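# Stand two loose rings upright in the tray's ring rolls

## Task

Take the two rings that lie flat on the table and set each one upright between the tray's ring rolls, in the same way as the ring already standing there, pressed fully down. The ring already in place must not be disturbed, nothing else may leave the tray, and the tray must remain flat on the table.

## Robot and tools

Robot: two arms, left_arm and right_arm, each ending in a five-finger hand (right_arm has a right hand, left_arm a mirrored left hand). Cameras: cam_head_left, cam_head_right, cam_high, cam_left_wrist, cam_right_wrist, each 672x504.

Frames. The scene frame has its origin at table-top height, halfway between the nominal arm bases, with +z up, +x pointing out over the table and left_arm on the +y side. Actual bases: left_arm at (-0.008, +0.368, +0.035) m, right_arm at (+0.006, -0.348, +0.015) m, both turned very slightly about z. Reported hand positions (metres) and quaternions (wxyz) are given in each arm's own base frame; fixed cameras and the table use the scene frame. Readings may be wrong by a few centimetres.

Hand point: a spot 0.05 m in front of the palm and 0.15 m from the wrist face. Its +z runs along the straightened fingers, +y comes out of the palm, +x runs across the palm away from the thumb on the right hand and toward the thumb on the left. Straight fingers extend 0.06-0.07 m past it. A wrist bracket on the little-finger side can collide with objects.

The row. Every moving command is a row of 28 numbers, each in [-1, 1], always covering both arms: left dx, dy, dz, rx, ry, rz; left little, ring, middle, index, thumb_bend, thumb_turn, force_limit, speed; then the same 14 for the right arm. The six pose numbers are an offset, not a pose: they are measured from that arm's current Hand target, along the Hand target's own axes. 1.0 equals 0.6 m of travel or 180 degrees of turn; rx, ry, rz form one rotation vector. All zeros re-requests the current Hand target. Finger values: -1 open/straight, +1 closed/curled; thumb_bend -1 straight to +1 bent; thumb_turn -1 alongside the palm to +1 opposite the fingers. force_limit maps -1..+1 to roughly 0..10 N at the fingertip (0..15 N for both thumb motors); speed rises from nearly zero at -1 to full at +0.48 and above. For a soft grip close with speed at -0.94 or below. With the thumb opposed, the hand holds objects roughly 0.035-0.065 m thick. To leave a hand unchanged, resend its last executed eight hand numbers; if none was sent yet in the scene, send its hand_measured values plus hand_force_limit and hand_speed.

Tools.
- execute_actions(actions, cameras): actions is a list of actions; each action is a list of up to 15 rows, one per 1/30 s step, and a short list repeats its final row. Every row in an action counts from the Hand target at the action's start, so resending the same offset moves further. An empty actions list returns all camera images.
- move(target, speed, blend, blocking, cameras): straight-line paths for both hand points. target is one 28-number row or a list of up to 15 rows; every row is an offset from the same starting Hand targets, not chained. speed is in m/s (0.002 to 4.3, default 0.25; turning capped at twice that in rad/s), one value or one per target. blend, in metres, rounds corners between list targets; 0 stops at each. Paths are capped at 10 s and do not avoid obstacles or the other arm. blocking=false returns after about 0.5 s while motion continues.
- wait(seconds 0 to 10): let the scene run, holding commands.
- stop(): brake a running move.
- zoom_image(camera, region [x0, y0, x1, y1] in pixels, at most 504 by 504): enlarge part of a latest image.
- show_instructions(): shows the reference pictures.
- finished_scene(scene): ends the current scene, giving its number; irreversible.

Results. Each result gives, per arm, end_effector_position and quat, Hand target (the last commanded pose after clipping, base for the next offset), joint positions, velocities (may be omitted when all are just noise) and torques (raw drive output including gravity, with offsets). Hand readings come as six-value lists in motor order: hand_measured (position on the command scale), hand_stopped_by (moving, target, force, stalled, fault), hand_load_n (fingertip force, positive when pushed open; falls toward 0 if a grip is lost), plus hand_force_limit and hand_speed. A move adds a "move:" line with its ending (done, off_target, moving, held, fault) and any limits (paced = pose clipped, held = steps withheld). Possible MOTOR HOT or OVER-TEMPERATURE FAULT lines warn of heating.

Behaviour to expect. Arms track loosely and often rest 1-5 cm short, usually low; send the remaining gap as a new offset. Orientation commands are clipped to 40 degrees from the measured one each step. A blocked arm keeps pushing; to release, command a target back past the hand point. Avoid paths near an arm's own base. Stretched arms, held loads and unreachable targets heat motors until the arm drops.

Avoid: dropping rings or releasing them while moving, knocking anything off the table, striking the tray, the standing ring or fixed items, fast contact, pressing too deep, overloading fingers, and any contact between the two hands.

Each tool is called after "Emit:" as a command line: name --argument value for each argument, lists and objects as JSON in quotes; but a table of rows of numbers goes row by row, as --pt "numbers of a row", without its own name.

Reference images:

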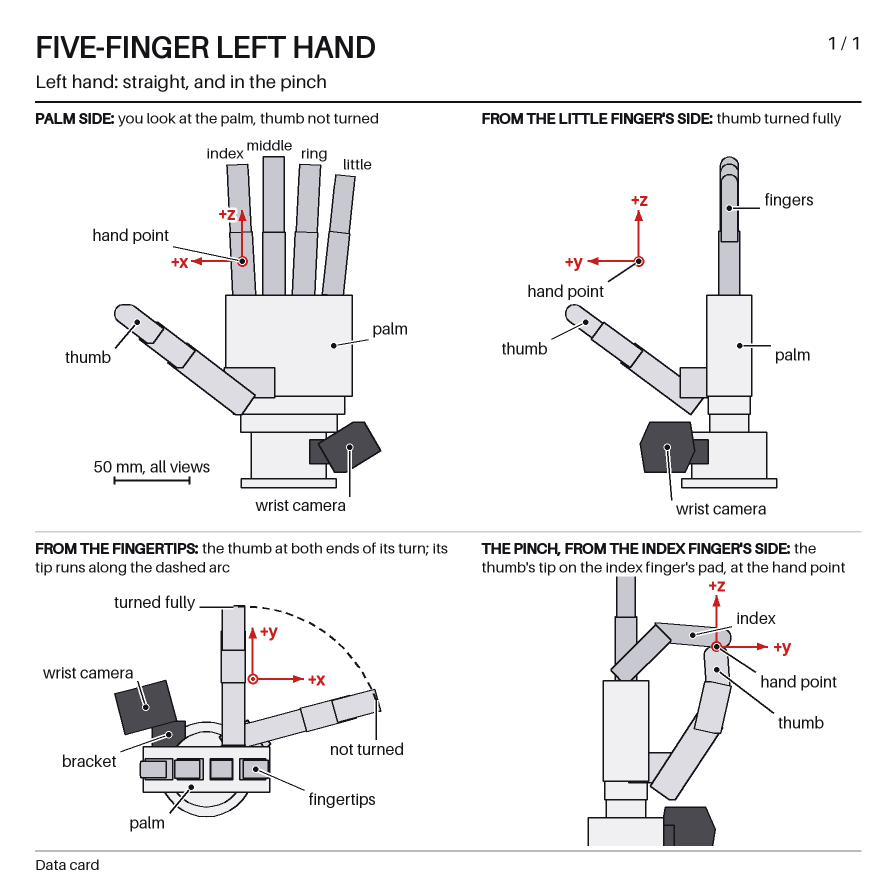

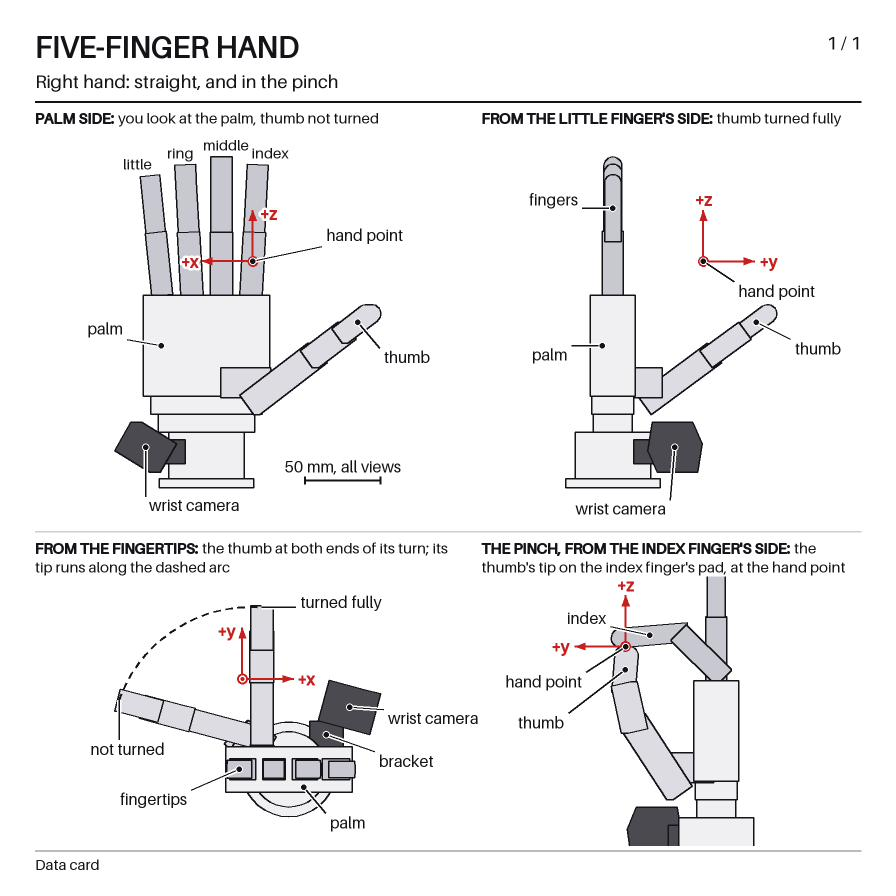

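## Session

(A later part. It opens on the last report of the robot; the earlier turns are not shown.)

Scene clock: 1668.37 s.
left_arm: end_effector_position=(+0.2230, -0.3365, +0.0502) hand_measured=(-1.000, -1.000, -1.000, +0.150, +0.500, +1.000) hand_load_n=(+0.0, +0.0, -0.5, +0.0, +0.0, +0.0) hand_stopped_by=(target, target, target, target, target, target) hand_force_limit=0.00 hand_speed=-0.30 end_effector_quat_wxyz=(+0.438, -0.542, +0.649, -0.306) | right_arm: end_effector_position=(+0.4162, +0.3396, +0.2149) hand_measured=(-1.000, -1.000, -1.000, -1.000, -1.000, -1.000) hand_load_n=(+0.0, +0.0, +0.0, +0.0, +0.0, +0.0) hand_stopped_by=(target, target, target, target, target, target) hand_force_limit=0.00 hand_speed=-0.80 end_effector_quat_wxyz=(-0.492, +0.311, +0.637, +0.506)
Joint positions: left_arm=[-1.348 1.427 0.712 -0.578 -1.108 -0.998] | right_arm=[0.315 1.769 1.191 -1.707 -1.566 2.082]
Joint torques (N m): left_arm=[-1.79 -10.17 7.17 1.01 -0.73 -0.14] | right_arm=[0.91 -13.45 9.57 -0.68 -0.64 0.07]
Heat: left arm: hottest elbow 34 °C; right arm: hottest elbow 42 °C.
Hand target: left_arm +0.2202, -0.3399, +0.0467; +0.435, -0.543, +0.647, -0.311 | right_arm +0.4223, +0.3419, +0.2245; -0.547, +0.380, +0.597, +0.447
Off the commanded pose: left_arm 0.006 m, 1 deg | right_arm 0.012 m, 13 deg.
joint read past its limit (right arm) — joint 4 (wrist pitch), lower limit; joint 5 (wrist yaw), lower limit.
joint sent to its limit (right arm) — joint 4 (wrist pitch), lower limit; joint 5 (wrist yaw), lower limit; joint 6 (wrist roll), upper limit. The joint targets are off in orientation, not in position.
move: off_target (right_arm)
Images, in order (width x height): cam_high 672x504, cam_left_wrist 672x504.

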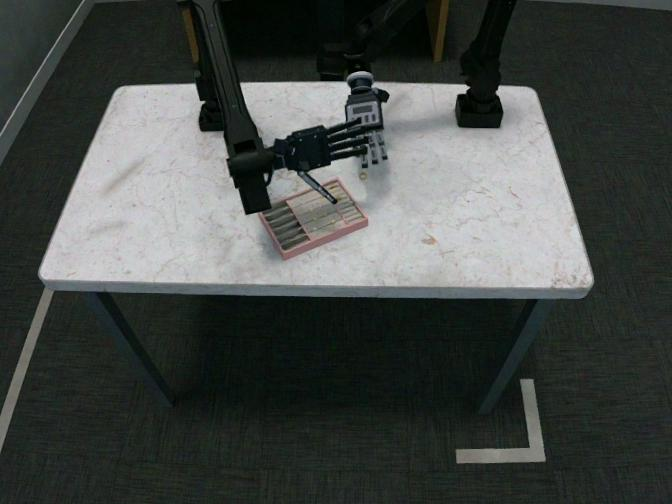

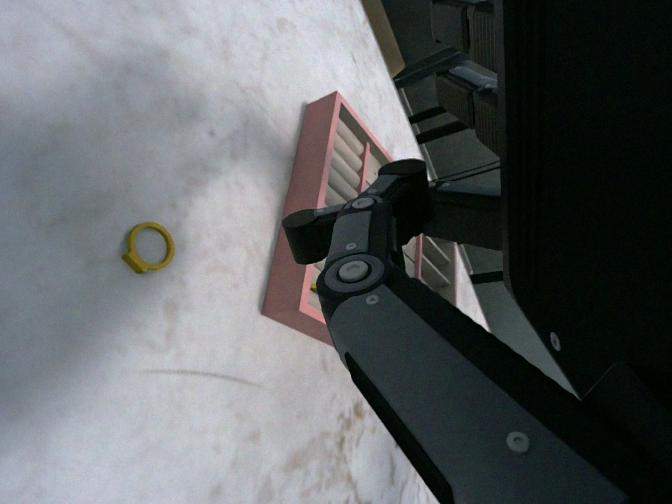

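Emit:
move --target '[0.013,0.0877,0.0087,0,0,0,-1,-1,-1,0.15,0.5,1.0,0.0,-0.3,0,0,0,0,0,0,-1,-1,-1,-1,-1,-1,0,-0.8]' --speed 0.1 --cameras '["cam_left_wrist", "cam_high"]'

Emit:
zoom_image --camera "cam_high" --region '[335, 150, 375, 190]'

Scene clock: 1675.70 s.
left_arm: end_effector_position=(+0.2048, -0.3333, +0.0007) hand_measured=(-1.000, -1.000, -1.000, +0.150, +0.500, +1.000) hand_load_n=(+0.0, -0.5, +0.0, +0.0, +0.0, +0.0) hand_stopped_by=(target, target, target, target, target, target) hand_force_limit=0.00 hand_speed=-0.30 end_effector_quat_wxyz=(+0.437, -0.543, +0.648, -0.307) | right_arm: end_effector_position=(+0.4162, +0.3396, +0.2149) hand_measured=(-1.000, -1.000, -1.000, -1.000, -1.000, -1.000) hand_load_n=(+0.0, +0.0, +0.5, +0.0, +0.0, +0.0) hand_stopped_by=(target, target, target, target, target, target) hand_force_limit=0.00 hand_speed=-0.80 end_effector_quat_wxyz=(-0.492, +0.311, +0.637, +0.506)
Joint positions: left_arm=[-1.399 1.544 0.665 -0.511 -1.119 -1.109] | right_arm=[0.315 1.769 1.191 -1.707 -1.566 2.082]
Joint torques (N m): left_arm=[-2.96 -10.75 6.04 0.87 -0.79 -0.2] | right_arm=[0.97 -13.39 9.69 -0.87 -0.66 0.1]
Heat: left arm: hottest elbow 34 °C; right arm: hottest elbow 42 °C.
Hand target: left_arm +0.2019, -0.3357, -0.0035; +0.435, -0.543, +0.647, -0.311 | right_arm +0.4223, +0.3419, +0.2245; -0.547, +0.380, +0.597, +0.447
Off the commanded pose: left_arm 0.006 m, 1 deg | right_arm 0.012 m, 13 deg.
joint read past its limit (right arm) — joint 4 (wrist pitch), lower limit; joint 5 (wrist yaw), lower limit.
joint sent to its limit (right arm) — joint 4 (wrist pitch), lower limit; joint 5 (wrist yaw), lower limit; joint 6 (wrist roll), upper limit. The joint targets are off in orientation, not in position.
move: off_target (right_arm)
Images, in order (width x height): cam_high 672x504, cam_left_wrist 672x504.

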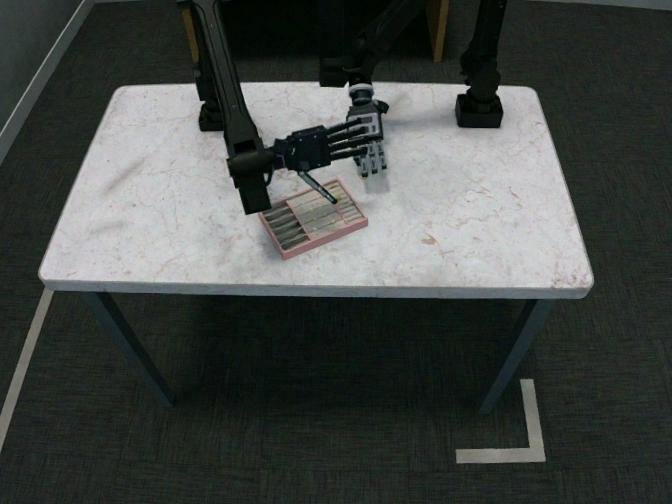

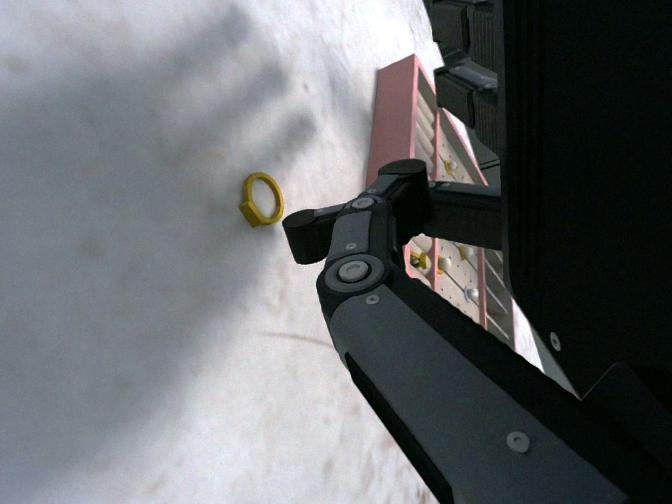

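Scaled by 12.600.

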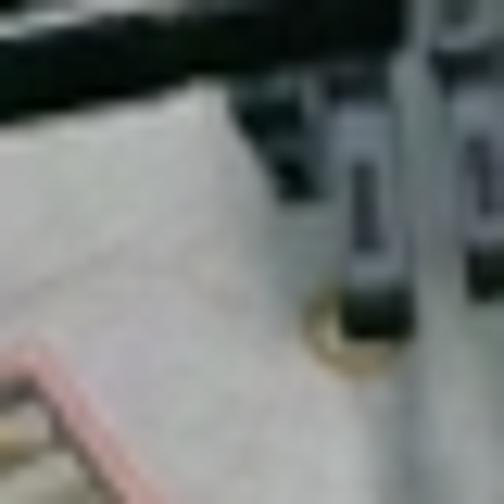

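Emit:
move --target '[0.0085,0.0078,0.0225,0,0,0,-1,-1,-1,0.15,0.5,1.0,0.0,-0.3,0,0,0,0,0,0,-1,-1,-1,-1,-1,-1,0,-0.8]' --speed 0.08 --cameras '["cam_left_wrist"]'

Emit:
zoom_image --camera "cam_left_wrist" --region '[220, 140, 380, 300]'

Scene clock: 1681.83 s.
left_arm: end_effector_position=(+0.2091, -0.3449, -0.0075) hand_measured=(-1.000, -1.000, -1.000, +0.150, +0.500, +1.000) hand_load_n=(+0.0, -0.5, -0.5, +0.0, +0.0, +0.0) hand_stopped_by=(target, target, target, target, target, target) hand_force_limit=0.00 hand_speed=-0.30 end_effector_quat_wxyz=(+0.431, -0.545, +0.645, -0.319) | right_arm: end_effector_position=(+0.4162, +0.3396, +0.2149) hand_measured=(-1.000, -1.000, -1.000, -1.000, -1.000, -1.000) hand_load_n=(+0.0, +0.0, +0.0, +0.0, +0.0, +0.0) hand_stopped_by=(target, target, target, target, target, target) hand_force_limit=0.00 hand_speed=-0.80 end_effector_quat_wxyz=(-0.492, +0.311, +0.637, +0.506)
Joint positions: left_arm=[-1.393 1.578 0.665 -0.419 -1.118 -1.075] | right_arm=[0.315 1.769 1.191 -1.707 -1.566 2.082]
Joint torques (N m): left_arm=[-0.67 -11.58 5.52 0.87 -0.65 0.08] | right_arm=[0.73 -13.57 9.65 -0.79 -0.63 0.06]
Heat: left arm: hottest elbow 33 °C; right arm: hottest elbow 42 °C.
Hand target: left_arm +0.2118, -0.3387, -0.0146; +0.435, -0.543, +0.647, -0.311 | right_arm +0.4223, +0.3419, +0.2245; -0.547, +0.380, +0.597, +0.447
Off the commanded pose: left_arm 0.010 m, 1 deg | right_arm 0.012 m, 13 deg.
joint read past its limit (right arm) — joint 4 (wrist pitch), lower limit; joint 5 (wrist yaw), lower limit.
joint sent to its limit (right arm) — joint 4 (wrist pitch), lower limit; joint 5 (wrist yaw), lower limit; joint 6 (wrist roll), upper limit. The joint targets are off in orientation, not in position.
move: off_target (right_arm)
Images, in order (width x height): cam_left_wrist 672x504.

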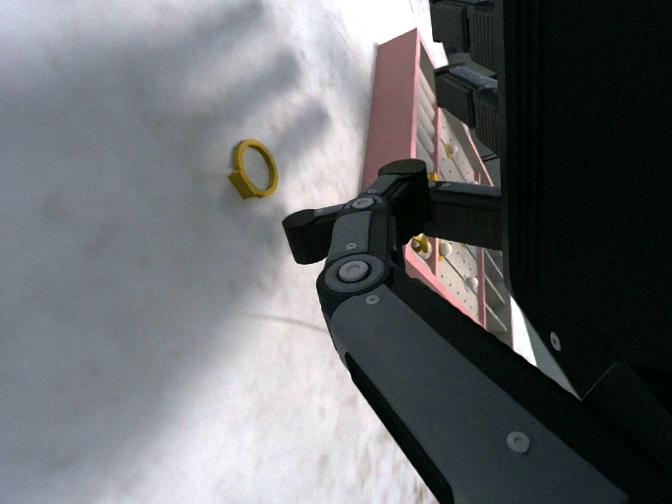

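Scaled by 3.150.

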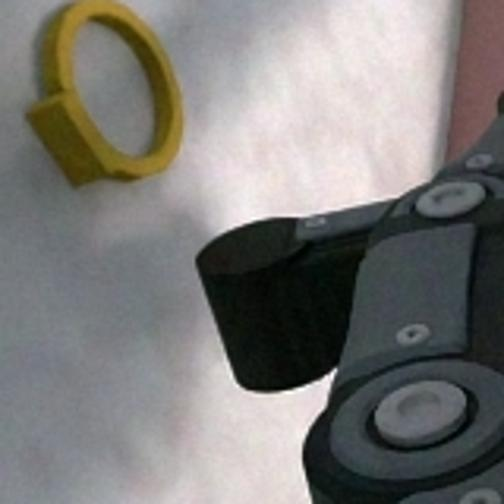

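Emit:
move --target '[-0.0088,0.0082,0.0112,0,0,0,-1,-1,-1,0.15,0.5,1.0,0.0,-0.3,0,0,0,0,0,0,-1,-1,-1,-1,-1,-1,0,-0.8]' --speed 0.06 --cameras '["cam_left_wrist"]'

Emit:
zoom_image --camera "cam_left_wrist" --region '[220, 140, 380, 300]'

Scene clock: 1688.27 s.
left_arm: end_effector_position=(+0.2131, -0.3375, -0.0137) hand_measured=(-1.000, -1.000, -1.000, +0.150, +0.500, +1.000) hand_load_n=(+0.0, +0.0, +0.0, +0.0, +0.0, +0.0) hand_stopped_by=(target, target, target, target, target, target) hand_force_limit=0.00 hand_speed=-0.30 end_effector_quat_wxyz=(+0.431, -0.545, +0.645, -0.319) | right_arm: end_effector_position=(+0.4162, +0.3396, +0.2149) hand_measured=(-1.000, -1.000, -1.000, -1.000, -1.000, -1.000) hand_load_n=(+0.0, +0.0, +0.0, +0.0, +0.0, +0.0) hand_stopped_by=(target, target, target, target, target, target) hand_force_limit=0.00 hand_speed=-0.80 end_effector_quat_wxyz=(-0.492, +0.311, +0.637, +0.506)
Joint positions: left_arm=[-1.377 1.579 0.637 -0.359 -1.115 -1.04] | right_arm=[0.315 1.769 1.191 -1.707 -1.566 2.082]
Joint torques (N m): left_arm=[0.38 -10.46 5.42 1.02 -0.61 0.11] | right_arm=[0.67 -13.57 9.65 -0.81 -0.61 0.09]
Heat: left arm: hottest elbow 32 °C; right arm: hottest elbow 42 °C.
Hand target: left_arm +0.2159, -0.3321, -0.0205; +0.435, -0.543, +0.647, -0.311 | right_arm +0.4223, +0.3419, +0.2245; -0.547, +0.380, +0.597, +0.447
Off the commanded pose: left_arm 0.009 m, 1 deg | right_arm 0.012 m, 13 deg.
joint read past its limit (right arm) — joint 4 (wrist pitch), lower limit; joint 5 (wrist yaw), lower limit.
joint sent to its limit (right arm) — joint 4 (wrist pitch), lower limit; joint 5 (wrist yaw), lower limit; joint 6 (wrist roll), upper limit. The joint targets are off in orientation, not in position.
move: off_target (right_arm)
Images, in order (width x height): cam_left_wrist 672x504.

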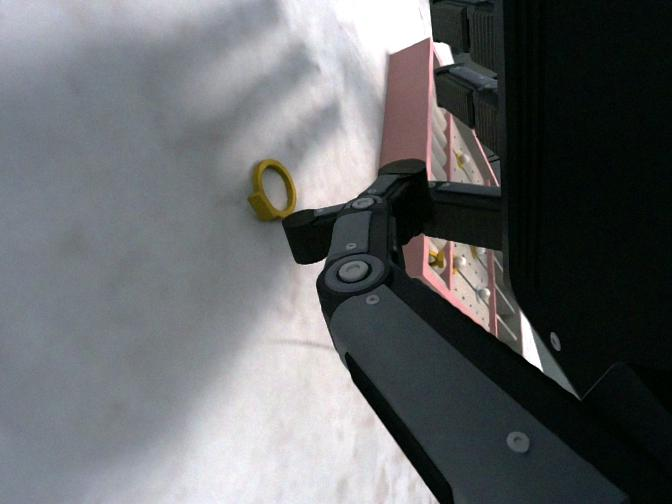

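Scaled by 3.150.

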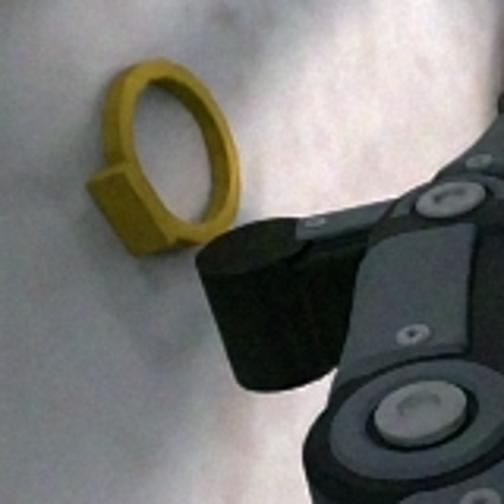

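Emit:
move --target '[0.0014,0.0064,0.0031,0,0,0,-1,-1,-1,0.15,0.5,1.0,0.0,-0.3,0,0,0,0,0,0,-1,-1,-1,-1,-1,-1,0,-0.8]' --speed 0.05 --cameras '["cam_left_wrist"]'

Emit:
zoom_image --camera "cam_left_wrist" --region '[220, 140, 380, 300]'

Scene clock: 1700.73 s.
left_arm: end_effector_position=(+0.2130, -0.3372, -0.0182) hand_measured=(-1.000, -1.000, -1.000, +0.150, +0.500, +1.000) hand_load_n=(+0.0, +0.0, +0.0, +0.0, -0.5, +0.0) hand_stopped_by=(target, target, target, target, target, target) hand_force_limit=0.00 hand_speed=-0.30 end_effector_quat_wxyz=(+0.431, -0.544, +0.645, -0.319) | right_arm: end_effector_position=(+0.4162, +0.3396, +0.2149) hand_measured=(-1.000, -1.000, -1.000, -1.000, -1.000, -1.000) hand_load_n=(+0.0, +0.0, +0.0, +0.0, +0.0, +0.0) hand_stopped_by=(target, target, target, target, target, target) hand_force_limit=0.00 hand_speed=-0.80 end_effector_quat_wxyz=(-0.492, +0.311, +0.637, +0.506)
Joint positions: left_arm=[-1.377 1.591 0.633 -0.344 -1.114 -1.04] | right_arm=[0.315 1.769 1.191 -1.707 -1.566 2.082]
Joint torques (N m): left_arm=[-0.73 -10.64 5.3 0.96 -0.65 0.07] | right_arm=[0.62 -13.92 9.66 -0.55 -0.64 0.07]
Heat: left arm: hottest elbow 31 °C; right arm: hottest elbow 42 °C.
Hand target: left_arm +0.2159, -0.3320, -0.0248; +0.435, -0.543, +0.647, -0.311 | right_arm +0.4223, +0.3419, +0.2245; -0.547, +0.380, +0.597, +0.447
Off the commanded pose: left_arm 0.009 m, 1 deg | right_arm 0.012 m, 13 deg.
joint read past its limit (right arm) — joint 4 (wrist pitch), lower limit; joint 5 (wrist yaw), lower limit.
joint sent to its limit (right arm) — joint 4 (wrist pitch), lower limit; joint 5 (wrist yaw), lower limit; joint 6 (wrist roll), upper limit. The joint targets are off in orientation, not in position.
move: off_target (right_arm)
Images, in order (width x height): cam_left_wrist 672x504.

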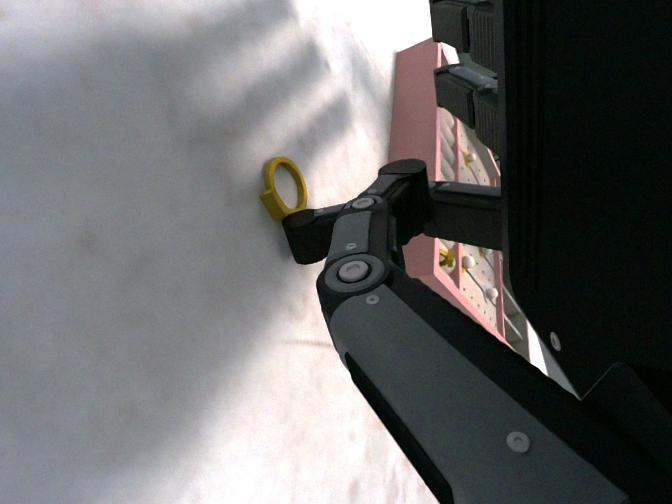

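Scaled by 3.150.

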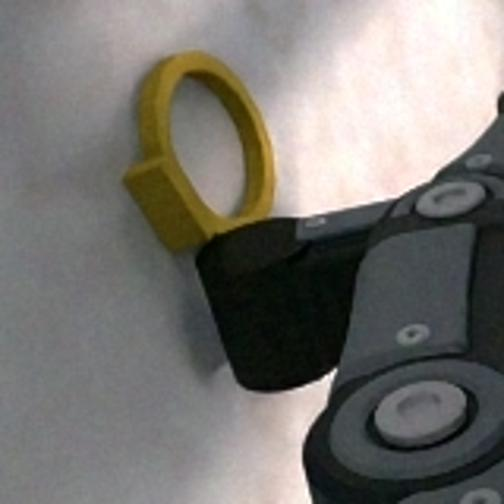

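Emit:
move --target '[-0.0195,0.0051,0,0,0,0,-1,-1,-1,0.15,0.5,1.0,0.0,-0.3,0,0,0,0,0,0,-1,-1,-1,-1,-1,-1,0,-0.8]' --speed 0.04 --cameras '["cam_left_wrist"]'

Emit:
zoom_image --camera "cam_left_wrist" --region '[220, 140, 380, 300]'

Scene clock: 1703.87 s.
left_arm: end_effector_position=(+0.2128, -0.3330, -0.0203) hand_measured=(-1.000, -1.000, -1.000, +0.150, +0.500, +1.000) hand_load_n=(+0.0, +0.0, +0.0, -0.5, +0.0, +0.0) hand_stopped_by=(target, target, target, target, target, target) hand_force_limit=0.00 hand_speed=-0.30 end_effector_quat_wxyz=(+0.429, -0.547, +0.642, -0.324) | right_arm: end_effector_position=(+0.4162, +0.3396, +0.2149) hand_measured=(-1.000, -1.000, -1.000, -1.000, -1.000, -1.000) hand_load_n=(+0.0, +0.0, +0.0, +0.0, +0.0, +0.0) hand_stopped_by=(target, target, target, target, target, target) hand_force_limit=0.00 hand_speed=-0.80 end_effector_quat_wxyz=(-0.492, +0.311, +0.637, +0.506)
Joint positions: left_arm=[-1.376 1.587 0.612 -0.313 -1.117 -1.039] | right_arm=[0.315 1.769 1.191 -1.707 -1.566 2.082]
Joint torques (N m): left_arm=[1.38 -12.28 4.05 0.58 -0.49 0.25] | right_arm=[0.73 -13.92 9.7 -0.87 -0.67 0.06]
Heat: left arm: hottest elbow 31 °C; right arm: hottest elbow 42 °C.
Hand target: left_arm +0.2150, -0.3197, -0.0249; +0.435, -0.543, +0.647, -0.311 | right_arm +0.4223, +0.3419, +0.2245; -0.547, +0.380, +0.597, +0.447
Off the commanded pose: left_arm 0.014 m, 2 deg | right_arm 0.012 m, 13 deg.
joint read past its limit (right arm) — joint 4 (wrist pitch), lower limit; joint 5 (wrist yaw), lower limit.
joint sent to its limit (right arm) — joint 4 (wrist pitch), lower limit; joint 5 (wrist yaw), lower limit; joint 6 (wrist roll), upper limit. The joint targets are off in orientation, not in position.
move: off_target (left_arm, right_arm)
Images, in order (width x height): cam_left_wrist 672x504.

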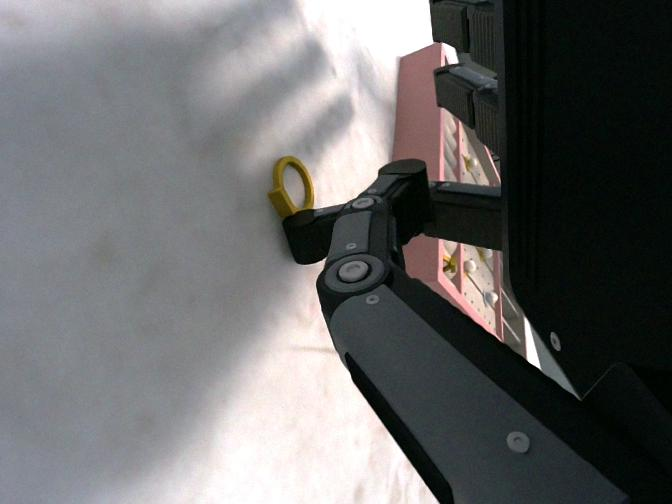

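Scaled by 3.150.

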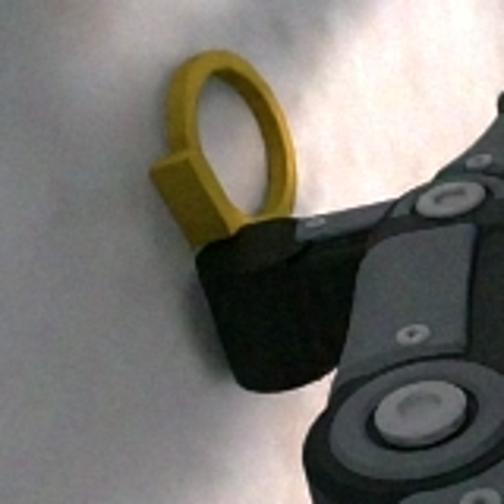

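Emit:
move --target '[-0.0112,-0.0036,-0.0021,0,0,0,-1,-1,-1,0.15,0.5,1.0,0.0,-0.3,0,0,0,0,0,0,-1,-1,-1,-1,-1,-1,0,-0.8]' --speed 0.04 --cameras '["cam_left_wrist"]'

Emit:
zoom_image --camera "cam_left_wrist" --region '[220, 140, 380, 300]'

Scene clock: 1706.70 s.
left_arm: end_effector_position=(+0.2130, -0.3228, -0.0201) hand_measured=(-1.000, -1.000, -1.000, +0.150, +0.500, +1.000) hand_load_n=(+0.0, +0.0, +0.0, -0.5, +0.0, +0.0) hand_stopped_by=(target, target, target, target, target, target) hand_force_limit=0.00 hand_speed=-0.30 end_effector_quat_wxyz=(+0.432, -0.545, +0.643, -0.320) | right_arm: end_effector_position=(+0.4162, +0.3396, +0.2149) hand_measured=(-1.000, -1.000, -1.000, -1.000, -1.000, -1.000) hand_load_n=(+0.0, +0.0, +0.0, +0.0, +0.0, +0.0) hand_stopped_by=(target, target, target, target, target, target) hand_force_limit=0.00 hand_speed=-0.80 end_effector_quat_wxyz=(-0.492, +0.311, +0.637, +0.506)
Joint positions: left_arm=[-1.37 1.569 0.591 -0.313 -1.116 -1.029] | right_arm=[0.315 1.769 1.191 -1.707 -1.566 2.082]
Joint torques (N m): left_arm=[0.73 -12.75 4.6 0.43 -0.47 0.19] | right_arm=[0.21 -13.8 9.63 -0.83 -0.65 0.14]
Heat: left arm: hottest elbow 31 °C; right arm: hottest elbow 42 °C.
Hand target: left_arm +0.2150, -0.3138, -0.0210; +0.435, -0.543, +0.647, -0.311 | right_arm +0.4223, +0.3419, +0.2245; -0.547, +0.380, +0.597, +0.447
Off the commanded pose: left_arm 0.009 m, 1 deg | right_arm 0.012 m, 13 deg.
joint read past its limit (right arm) — joint 4 (wrist pitch), lower limit; joint 5 (wrist yaw), lower limit.
joint sent to its limit (right arm) — joint 4 (wrist pitch), lower limit; joint 5 (wrist yaw), lower limit; joint 6 (wrist roll), upper limit. The joint targets are off in orientation, not in position.
move: off_target (right_arm)
Images, in order (width x height): cam_left_wrist 672x504.

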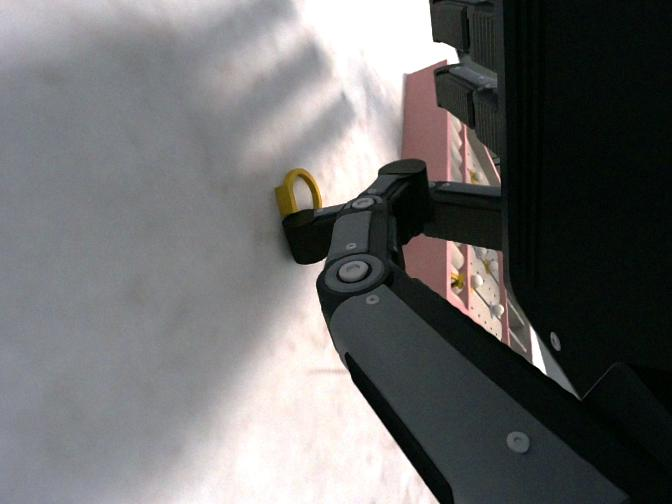

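Scaled by 3.150.

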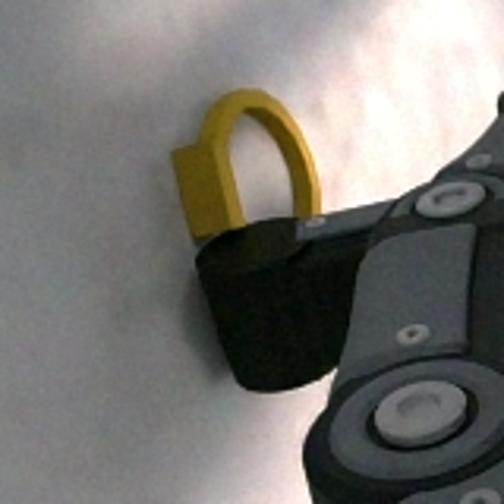

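Emit:
move --target '[-0.0178,0.0045,-0.0018,0,0,0,-1,-1,-1,0.15,0.5,1.0,0.0,-0.3,0,0,0,0,0,0,-1,-1,-1,-1,-1,-1,0,-0.8]' --speed 0.04 --cameras '["cam_left_wrist"]'

Emit:
zoom_image --camera "cam_left_wrist" --region '[220, 140, 380, 300]'

Scene clock: 1711.17 s.
left_arm: end_effector_position=(+0.2111, -0.3101, -0.0201) hand_measured=(-1.000, -1.000, -1.000, +0.150, +0.500, +1.000) hand_load_n=(+0.0, +0.0, +0.0, +0.0, +0.0, +0.0) hand_stopped_by=(target, target, target, target, target, target) hand_force_limit=0.00 hand_speed=-0.30 end_effector_quat_wxyz=(+0.434, -0.544, +0.645, -0.316) | right_arm: end_effector_position=(+0.4162, +0.3396, +0.2149) hand_measured=(-1.000, -1.000, -1.000, -1.000, -1.000, -1.000) hand_load_n=(+0.0, +0.0, +0.0, +0.0, +0.0, +0.0) hand_stopped_by=(target, target, target, target, target, target) hand_force_limit=0.00 hand_speed=-0.80 end_effector_quat_wxyz=(-0.492, +0.311, +0.637, +0.506)
Joint positions: left_arm=[-1.368 1.543 0.56 -0.311 -1.115 -1.025] | right_arm=[0.315 1.769 1.191 -1.707 -1.566 2.082]
Joint torques (N m): left_arm=[-0.62 -11.58 4.45 0.8 -0.44 0.12] | right_arm=[0.91 -13.63 9.66 -0.7 -0.64 0.08]
Heat: left arm: hottest elbow 31 °C; right arm: hottest elbow 42 °C.
Hand target: left_arm +0.2132, -0.3031, -0.0204; +0.435, -0.543, +0.647, -0.311 | right_arm +0.4223, +0.3419, +0.2245; -0.547, +0.380, +0.597, +0.447
Off the commanded pose: left_arm 0.007 m, 1 deg | right_arm 0.012 m, 13 deg.
joint read past its limit (right arm) — joint 4 (wrist pitch), lower limit; joint 5 (wrist yaw), lower limit.
joint sent to its limit (right arm) — joint 4 (wrist pitch), lower limit; joint 5 (wrist yaw), lower limit; joint 6 (wrist roll), upper limit. The joint targets are off in orientation, not in position.
move: off_target (right_arm)
Images, in order (width x height): cam_left_wrist 672x504.

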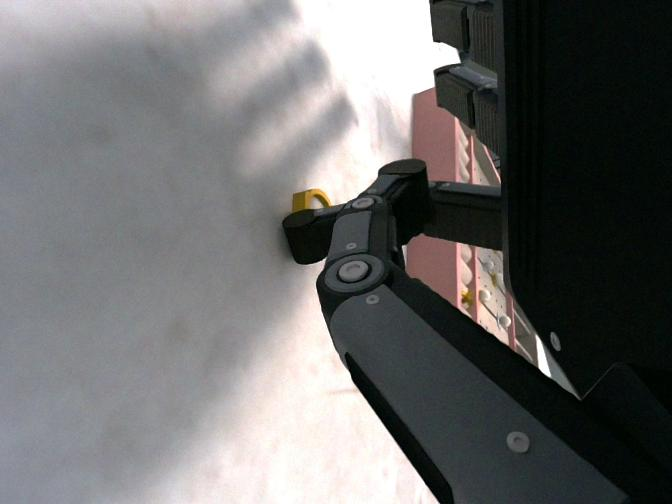

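Scaled by 3.150.

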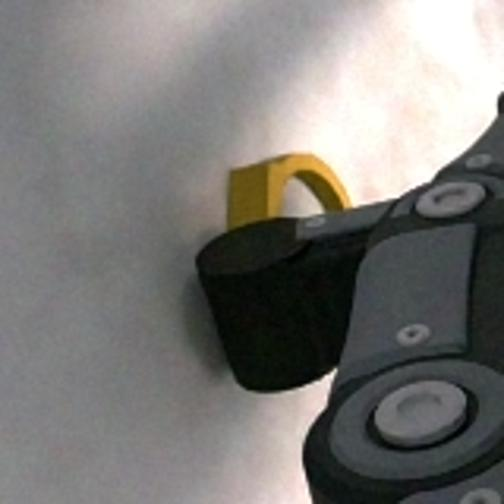

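Emit:
move --target '[-0.012,-0.0032,0.0092,0,0,0,-1,-1,-1,0.15,0.5,1.0,0.0,-0.3,0,0,0,0,0,0,-1,-1,-1,-1,-1,-1,0,-0.8]' --speed 0.04 --cameras '["cam_left_wrist"]'

Emit:
zoom_image --camera "cam_left_wrist" --region '[220, 140, 380, 300]'

Scene clock: 1715.83 s.
left_arm: end_effector_position=(+0.2164, -0.3021, -0.0201) hand_measured=(-1.000, -1.000, -1.000, +0.150, +0.500, +1.000) hand_load_n=(+0.0, +0.0, +0.0, -0.5, +0.0, +0.0) hand_stopped_by=(target, target, target, target, target, target) hand_force_limit=0.00 hand_speed=-0.30 end_effector_quat_wxyz=(+0.434, -0.542, +0.647, -0.314) | right_arm: end_effector_position=(+0.4162, +0.3396, +0.2149) hand_measured=(-1.000, -1.000, -1.000, -1.000, -1.000, -1.000) hand_load_n=(+0.0, +0.0, +0.0, +0.0, +0.0, +0.0) hand_stopped_by=(target, target, target, target, target, target) hand_force_limit=0.00 hand_speed=-0.80 end_effector_quat_wxyz=(-0.492, +0.311, +0.637, +0.506)
Joint positions: left_arm=[-1.345 1.525 0.535 -0.262 -1.107 -0.971] | right_arm=[0.315 1.769 1.191 -1.707 -1.566 2.082]
Joint torques (N m): left_arm=[0.09 -11.75 4.71 0.84 -0.52 0.09] | right_arm=[0.67 -13.51 9.76 -0.87 -0.61 0.07]
Heat: left arm: hottest elbow 30 °C; right arm: hottest elbow 42 °C.
Hand target: left_arm +0.2192, -0.2960, -0.0194; +0.435, -0.543, +0.647, -0.311 | right_arm +0.4223, +0.3419, +0.2245; -0.547, +0.380, +0.597, +0.447
Off the commanded pose: left_arm 0.007 m, 0 deg | right_arm 0.012 m, 13 deg.
joint read past its limit (right arm) — joint 4 (wrist pitch), lower limit; joint 5 (wrist yaw), lower limit.
joint sent to its limit (right arm) — joint 4 (wrist pitch), lower limit; joint 5 (wrist yaw), lower limit; joint 6 (wrist roll), upper limit. The joint targets are off in orientation, not in position.
move: off_target (right_arm)
Images, in order (width x height): cam_left_wrist 672x504.

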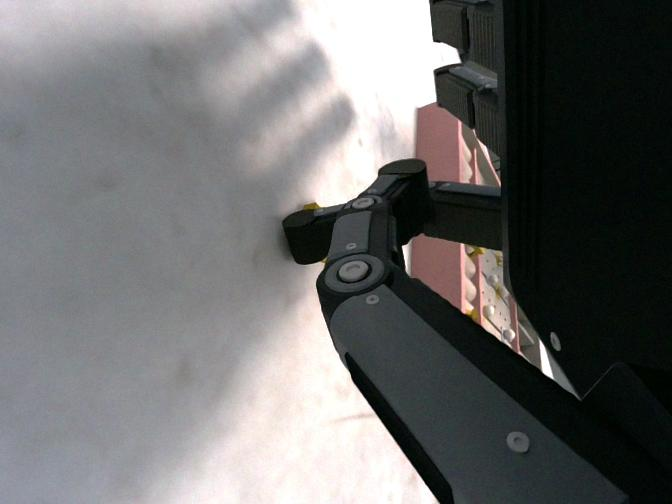

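Scaled by 3.150.

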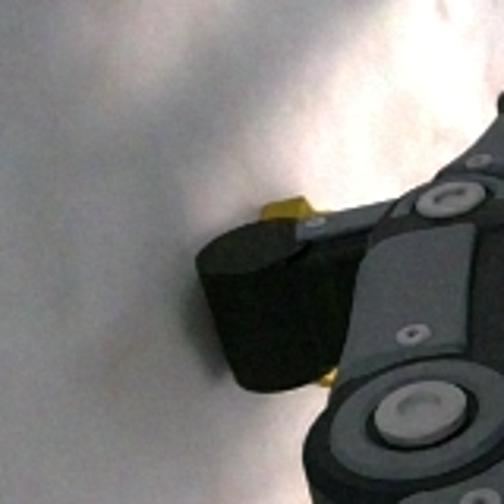

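Emit:
move --target '[0.007,-0.0686,0.0303,0,0,0,-1,-1,-1,0.15,0.5,1.0,0.0,-0.3,0,0,0,0,0,0,-1,-1,-1,-1,-1,-1,0,-0.8]' --speed 0.1 --cameras '["cam_left_wrist", "cam_high"]'

Emit:
zoom_image --camera "cam_left_wrist" --region '[180, 200, 340, 360]'

Emit:
zoom_image --camera "cam_high" --region '[345, 150, 385, 190]'

Scene clock: 1719.53 s.
left_arm: end_effector_position=(+0.2436, -0.2905, -0.0078) hand_measured=(-1.000, -1.000, -1.000, +0.150, +0.500, +1.000) hand_load_n=(+0.0, +0.0, +0.0, +0.0, +0.0, +0.0) hand_stopped_by=(target, target, target, target, target, target) hand_force_limit=0.00 hand_speed=-0.30 end_effector_quat_wxyz=(+0.442, -0.534, +0.659, -0.292) | right_arm: end_effector_position=(+0.4162, +0.3396, +0.2149) hand_measured=(-1.000, -1.000, -1.000, -1.000, -1.000, -1.000) hand_load_n=(+0.0, +0.0, +0.0, +0.0, +0.0, +0.0) hand_stopped_by=(target, target, target, target, target, target) hand_force_limit=0.00 hand_speed=-0.80 end_effector_quat_wxyz=(-0.492, +0.311, +0.637, +0.506)
Joint positions: left_arm=[-1.247 1.478 0.535 -0.197 -1.067 -0.781] | right_arm=[0.315 1.769 1.191 -1.707 -1.566 2.082]
Joint torques (N m): left_arm=[0.15 -12.1 8.99 1.42 -0.56 0.05] | right_arm=[1.14 -14.39 9.5 -0.72 -0.61 0.1]
Heat: left arm: hottest elbow 30 °C; right arm: hottest elbow 42 °C.
Hand target: left_arm +0.2533, -0.3077, +0.0078; +0.435, -0.543, +0.647, -0.311 | right_arm +0.4223, +0.3419, +0.2245; -0.547, +0.380, +0.597, +0.447
Off the commanded pose: left_arm 0.025 m, 3 deg | right_arm 0.012 m, 13 deg.
joint read past its limit (right arm) — joint 4 (wrist pitch), lower limit; joint 5 (wrist yaw), lower limit.
joint sent to its limit (right arm) — joint 4 (wrist pitch), lower limit; joint 5 (wrist yaw), lower limit; joint 6 (wrist roll), upper limit. The joint targets are off in orientation, not in position.
move: off_target (left_arm, right_arm)
Images, in order (width x height): cam_high 672x504, cam_left_wrist 672x504.

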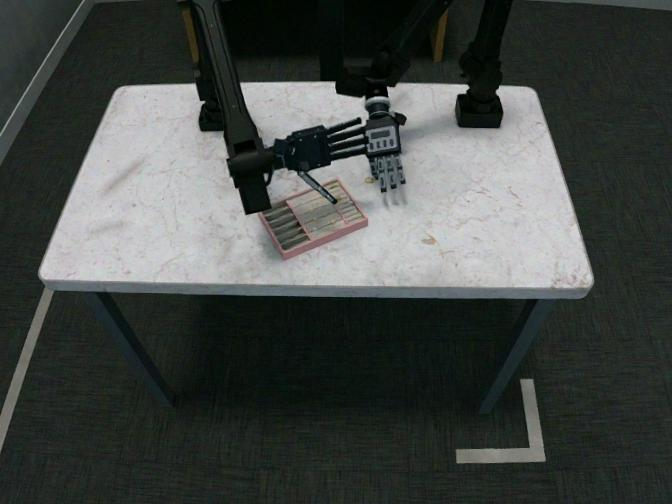

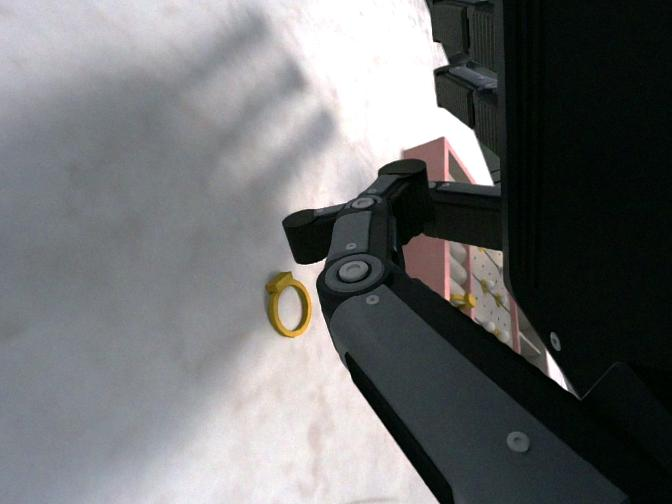

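Scaled by 3.150.

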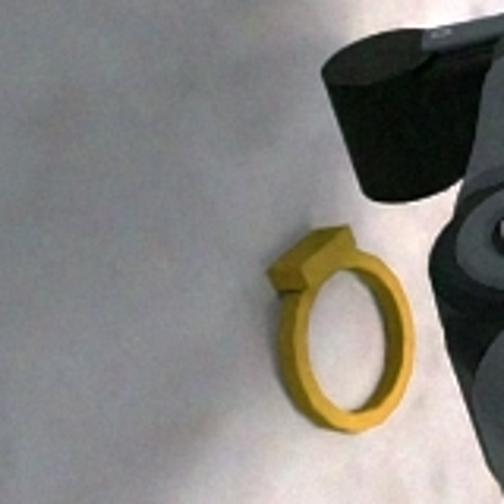

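Scaled by 12.600.

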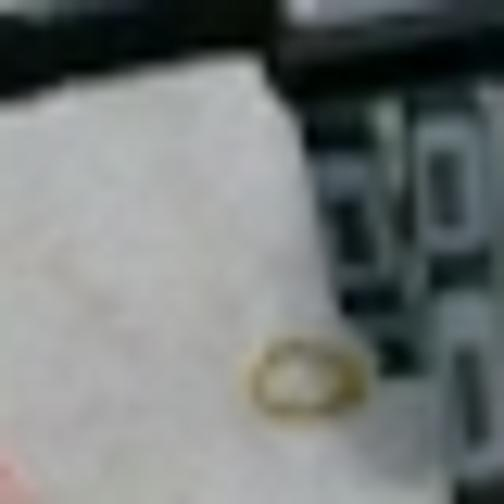

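Emit:
zoom_image --camera "cam_left_wrist" --region '[255, 260, 325, 345]'

Scaled by 5.929.

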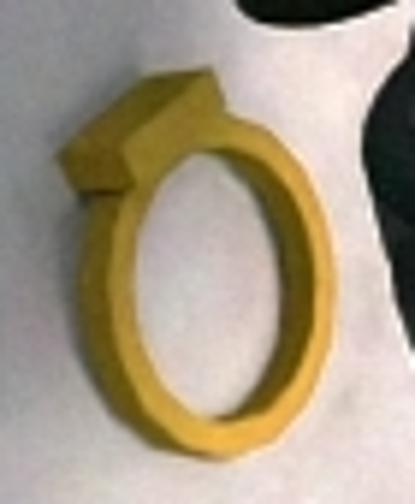

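Emit:
move --pt "0.012 -0.05 -0.0214 0 0 0 -1 -1 -1 0.15 0.5 1.0 0.0 -0.3 0 0 0 0 0 0 -1 -1 -1 -1 -1 -1 0 -0.8" --pt "0.0443 -0.0493 0.0495 0.0101 0.0389 0.019 -1 -1 -1 -0.2 -0.6 0.64 0.0 -0.3 0 0 0 0 0 0 -1 -1 -1 -1 -1 -1 0 -0.8" --pt "0.0443 -0.0493 0.0495 0.0101 0.0389 0.019 -1 -1 -1 0.0 -0.26 0.64 0.0 -0.3 0 0 0 0 0 0 -1 -1 -1 -1 -1 -1 0 -0.8" --speed 0.1 --cameras '["cam_left_wrist", "cam_high"]'

Scene clock: 1743.27 s.
left_arm: end_effector_position=(+0.2891, -0.3422, +0.0208) hand_measured=(-1.000, -1.000, -1.000, +0.000, -0.260, +0.640) hand_load_n=(+0.0, -0.5, +0.0, +0.0, +0.0, +0.0) hand_stopped_by=(target, target, target, target, target, target) hand_force_limit=0.00 hand_speed=-0.30 end_effector_quat_wxyz=(+0.410, -0.497, +0.682, -0.346) | right_arm: end_effector_position=(+0.4162, +0.3396, +0.2149) hand_measured=(-1.000, -1.000, -1.000, -1.000, -1.000, -1.000) hand_load_n=(+0.0, +0.0, +0.0, +0.0, +0.0, +0.0) hand_stopped_by=(target, target, target, target, target, target) hand_force_limit=0.00 hand_speed=-0.80 end_effector_quat_wxyz=(-0.492, +0.311, +0.637, +0.506)
Joint positions: left_arm=[-1.145 1.482 0.584 0.12 -0.92 -0.425] | right_arm=[0.315 1.769 1.191 -1.707 -1.566 2.082]
Joint torques (N m): left_arm=[0.44 -10.34 6.54 1.98 -0.37 0.06] | right_arm=[0.79 -13.51 9.7 -0.79 -0.62 0.11]
Heat: left arm: hottest elbow 31 °C; right arm: hottest elbow 42 °C.
Hand target: left_arm +0.2919, -0.3379, +0.0150; +0.413, -0.496, +0.684, -0.341 | right_arm +0.4223, +0.3419, +0.2245; -0.547, +0.380, +0.597, +0.447
Off the commanded pose: left_arm 0.008 m, 1 deg | right_arm 0.012 m, 13 deg.
joint read past its limit (right arm) — joint 4 (wrist pitch), lower limit; joint 5 (wrist yaw), lower limit.
joint sent to its limit (right arm) — joint 4 (wrist pitch), lower limit; joint 5 (wrist yaw), lower limit; joint 6 (wrist roll), upper limit. The joint targets are off in orientation, not in position.
move: off_target (right_arm)
Images, in order (width x height): cam_high 672x504, cam_left_wrist 672x504.

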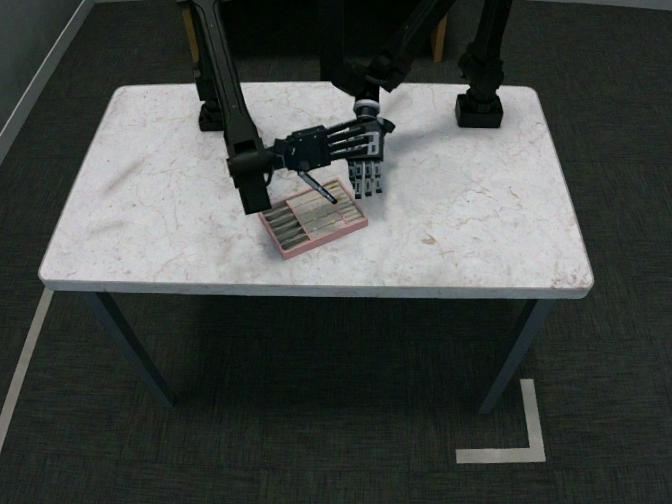

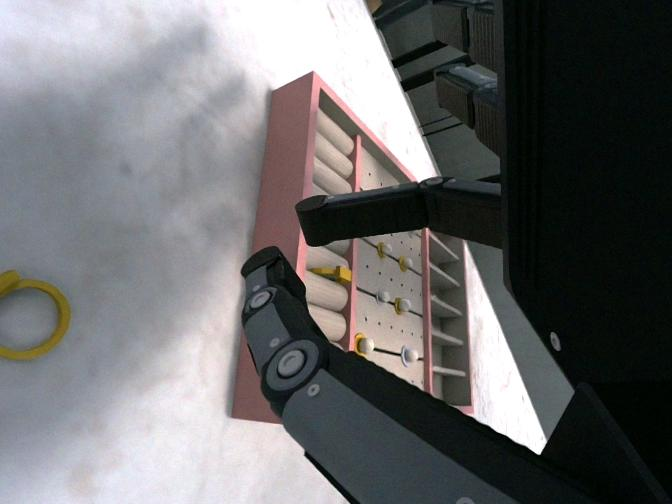

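Emit:
move --target '[-0.0468,0.0615,-0.0502,0,0,0,-1,-1,-1,0.0,-0.26,0.64,0.0,-0.3,0,0,0,0,0,0,-1,-1,-1,-1,-1,-1,0,-0.8]' --speed 0.1 --cameras '["cam_left_wrist"]'

Emit:
zoom_image --camera "cam_left_wrist" --region '[200, 200, 360, 360]'

Scene clock: 1750.67 s.
left_arm: end_effector_position=(+0.2571, -0.2949, -0.0038) hand_measured=(-1.000, -1.000, -1.000, +0.000, -0.260, +0.640) hand_load_n=(+0.0, +0.0, -0.5, +0.0, +0.0, +0.0) hand_stopped_by=(target, target, target, target, target, target) hand_force_limit=0.00 hand_speed=-0.30 end_effector_quat_wxyz=(+0.417, -0.492, +0.690, -0.327) | right_arm: end_effector_position=(+0.4162, +0.3396, +0.2149) hand_measured=(-1.000, -1.000, -1.000, -1.000, -1.000, -1.000) hand_load_n=(+0.0, +0.0, +0.0, +0.0, +0.0, +0.0) hand_stopped_by=(target, target, target, target, target, target) hand_force_limit=0.00 hand_speed=-0.80 end_effector_quat_wxyz=(-0.492, +0.311, +0.637, +0.506)
Joint positions: left_arm=[-1.183 1.434 0.451 0.124 -0.955 -0.472] | right_arm=[0.315 1.769 1.191 -1.707 -1.566 2.082]
Joint torques (N m): left_arm=[-1.61 -11.4 5.68 1.54 -0.6 -0.14] | right_arm=[0.67 -13.57 9.68 -0.76 -0.65 0.1]
Heat: left arm: hottest elbow 31 °C; right arm: hottest elbow 42 °C.
Hand target: left_arm +0.2548, -0.2991, +0.0018; +0.413, -0.496, +0.684, -0.341 | right_arm +0.4223, +0.3419, +0.2245; -0.547, +0.380, +0.597, +0.447
Off the commanded pose: left_arm 0.007 m, 2 deg | right_arm 0.012 m, 13 deg.
joint read past its limit (right arm) — joint 4 (wrist pitch), lower limit; joint 5 (wrist yaw), lower limit.
joint sent to its limit (right arm) — joint 4 (wrist pitch), lower limit; joint 5 (wrist yaw), lower limit; joint 6 (wrist roll), upper limit. The joint targets are off in orientation, not in position.
move: off_target (right_arm)
Images, in order (width x height): cam_left_wrist 672x504.

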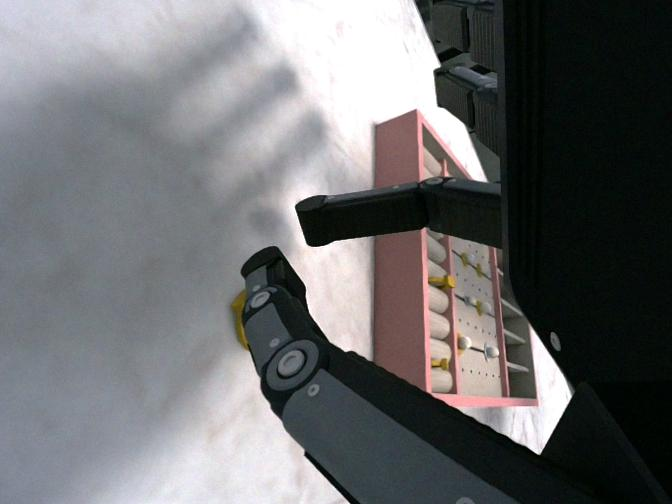

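Scaled by 3.150.

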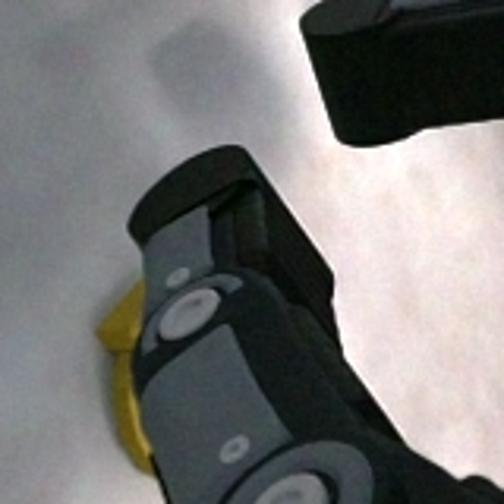

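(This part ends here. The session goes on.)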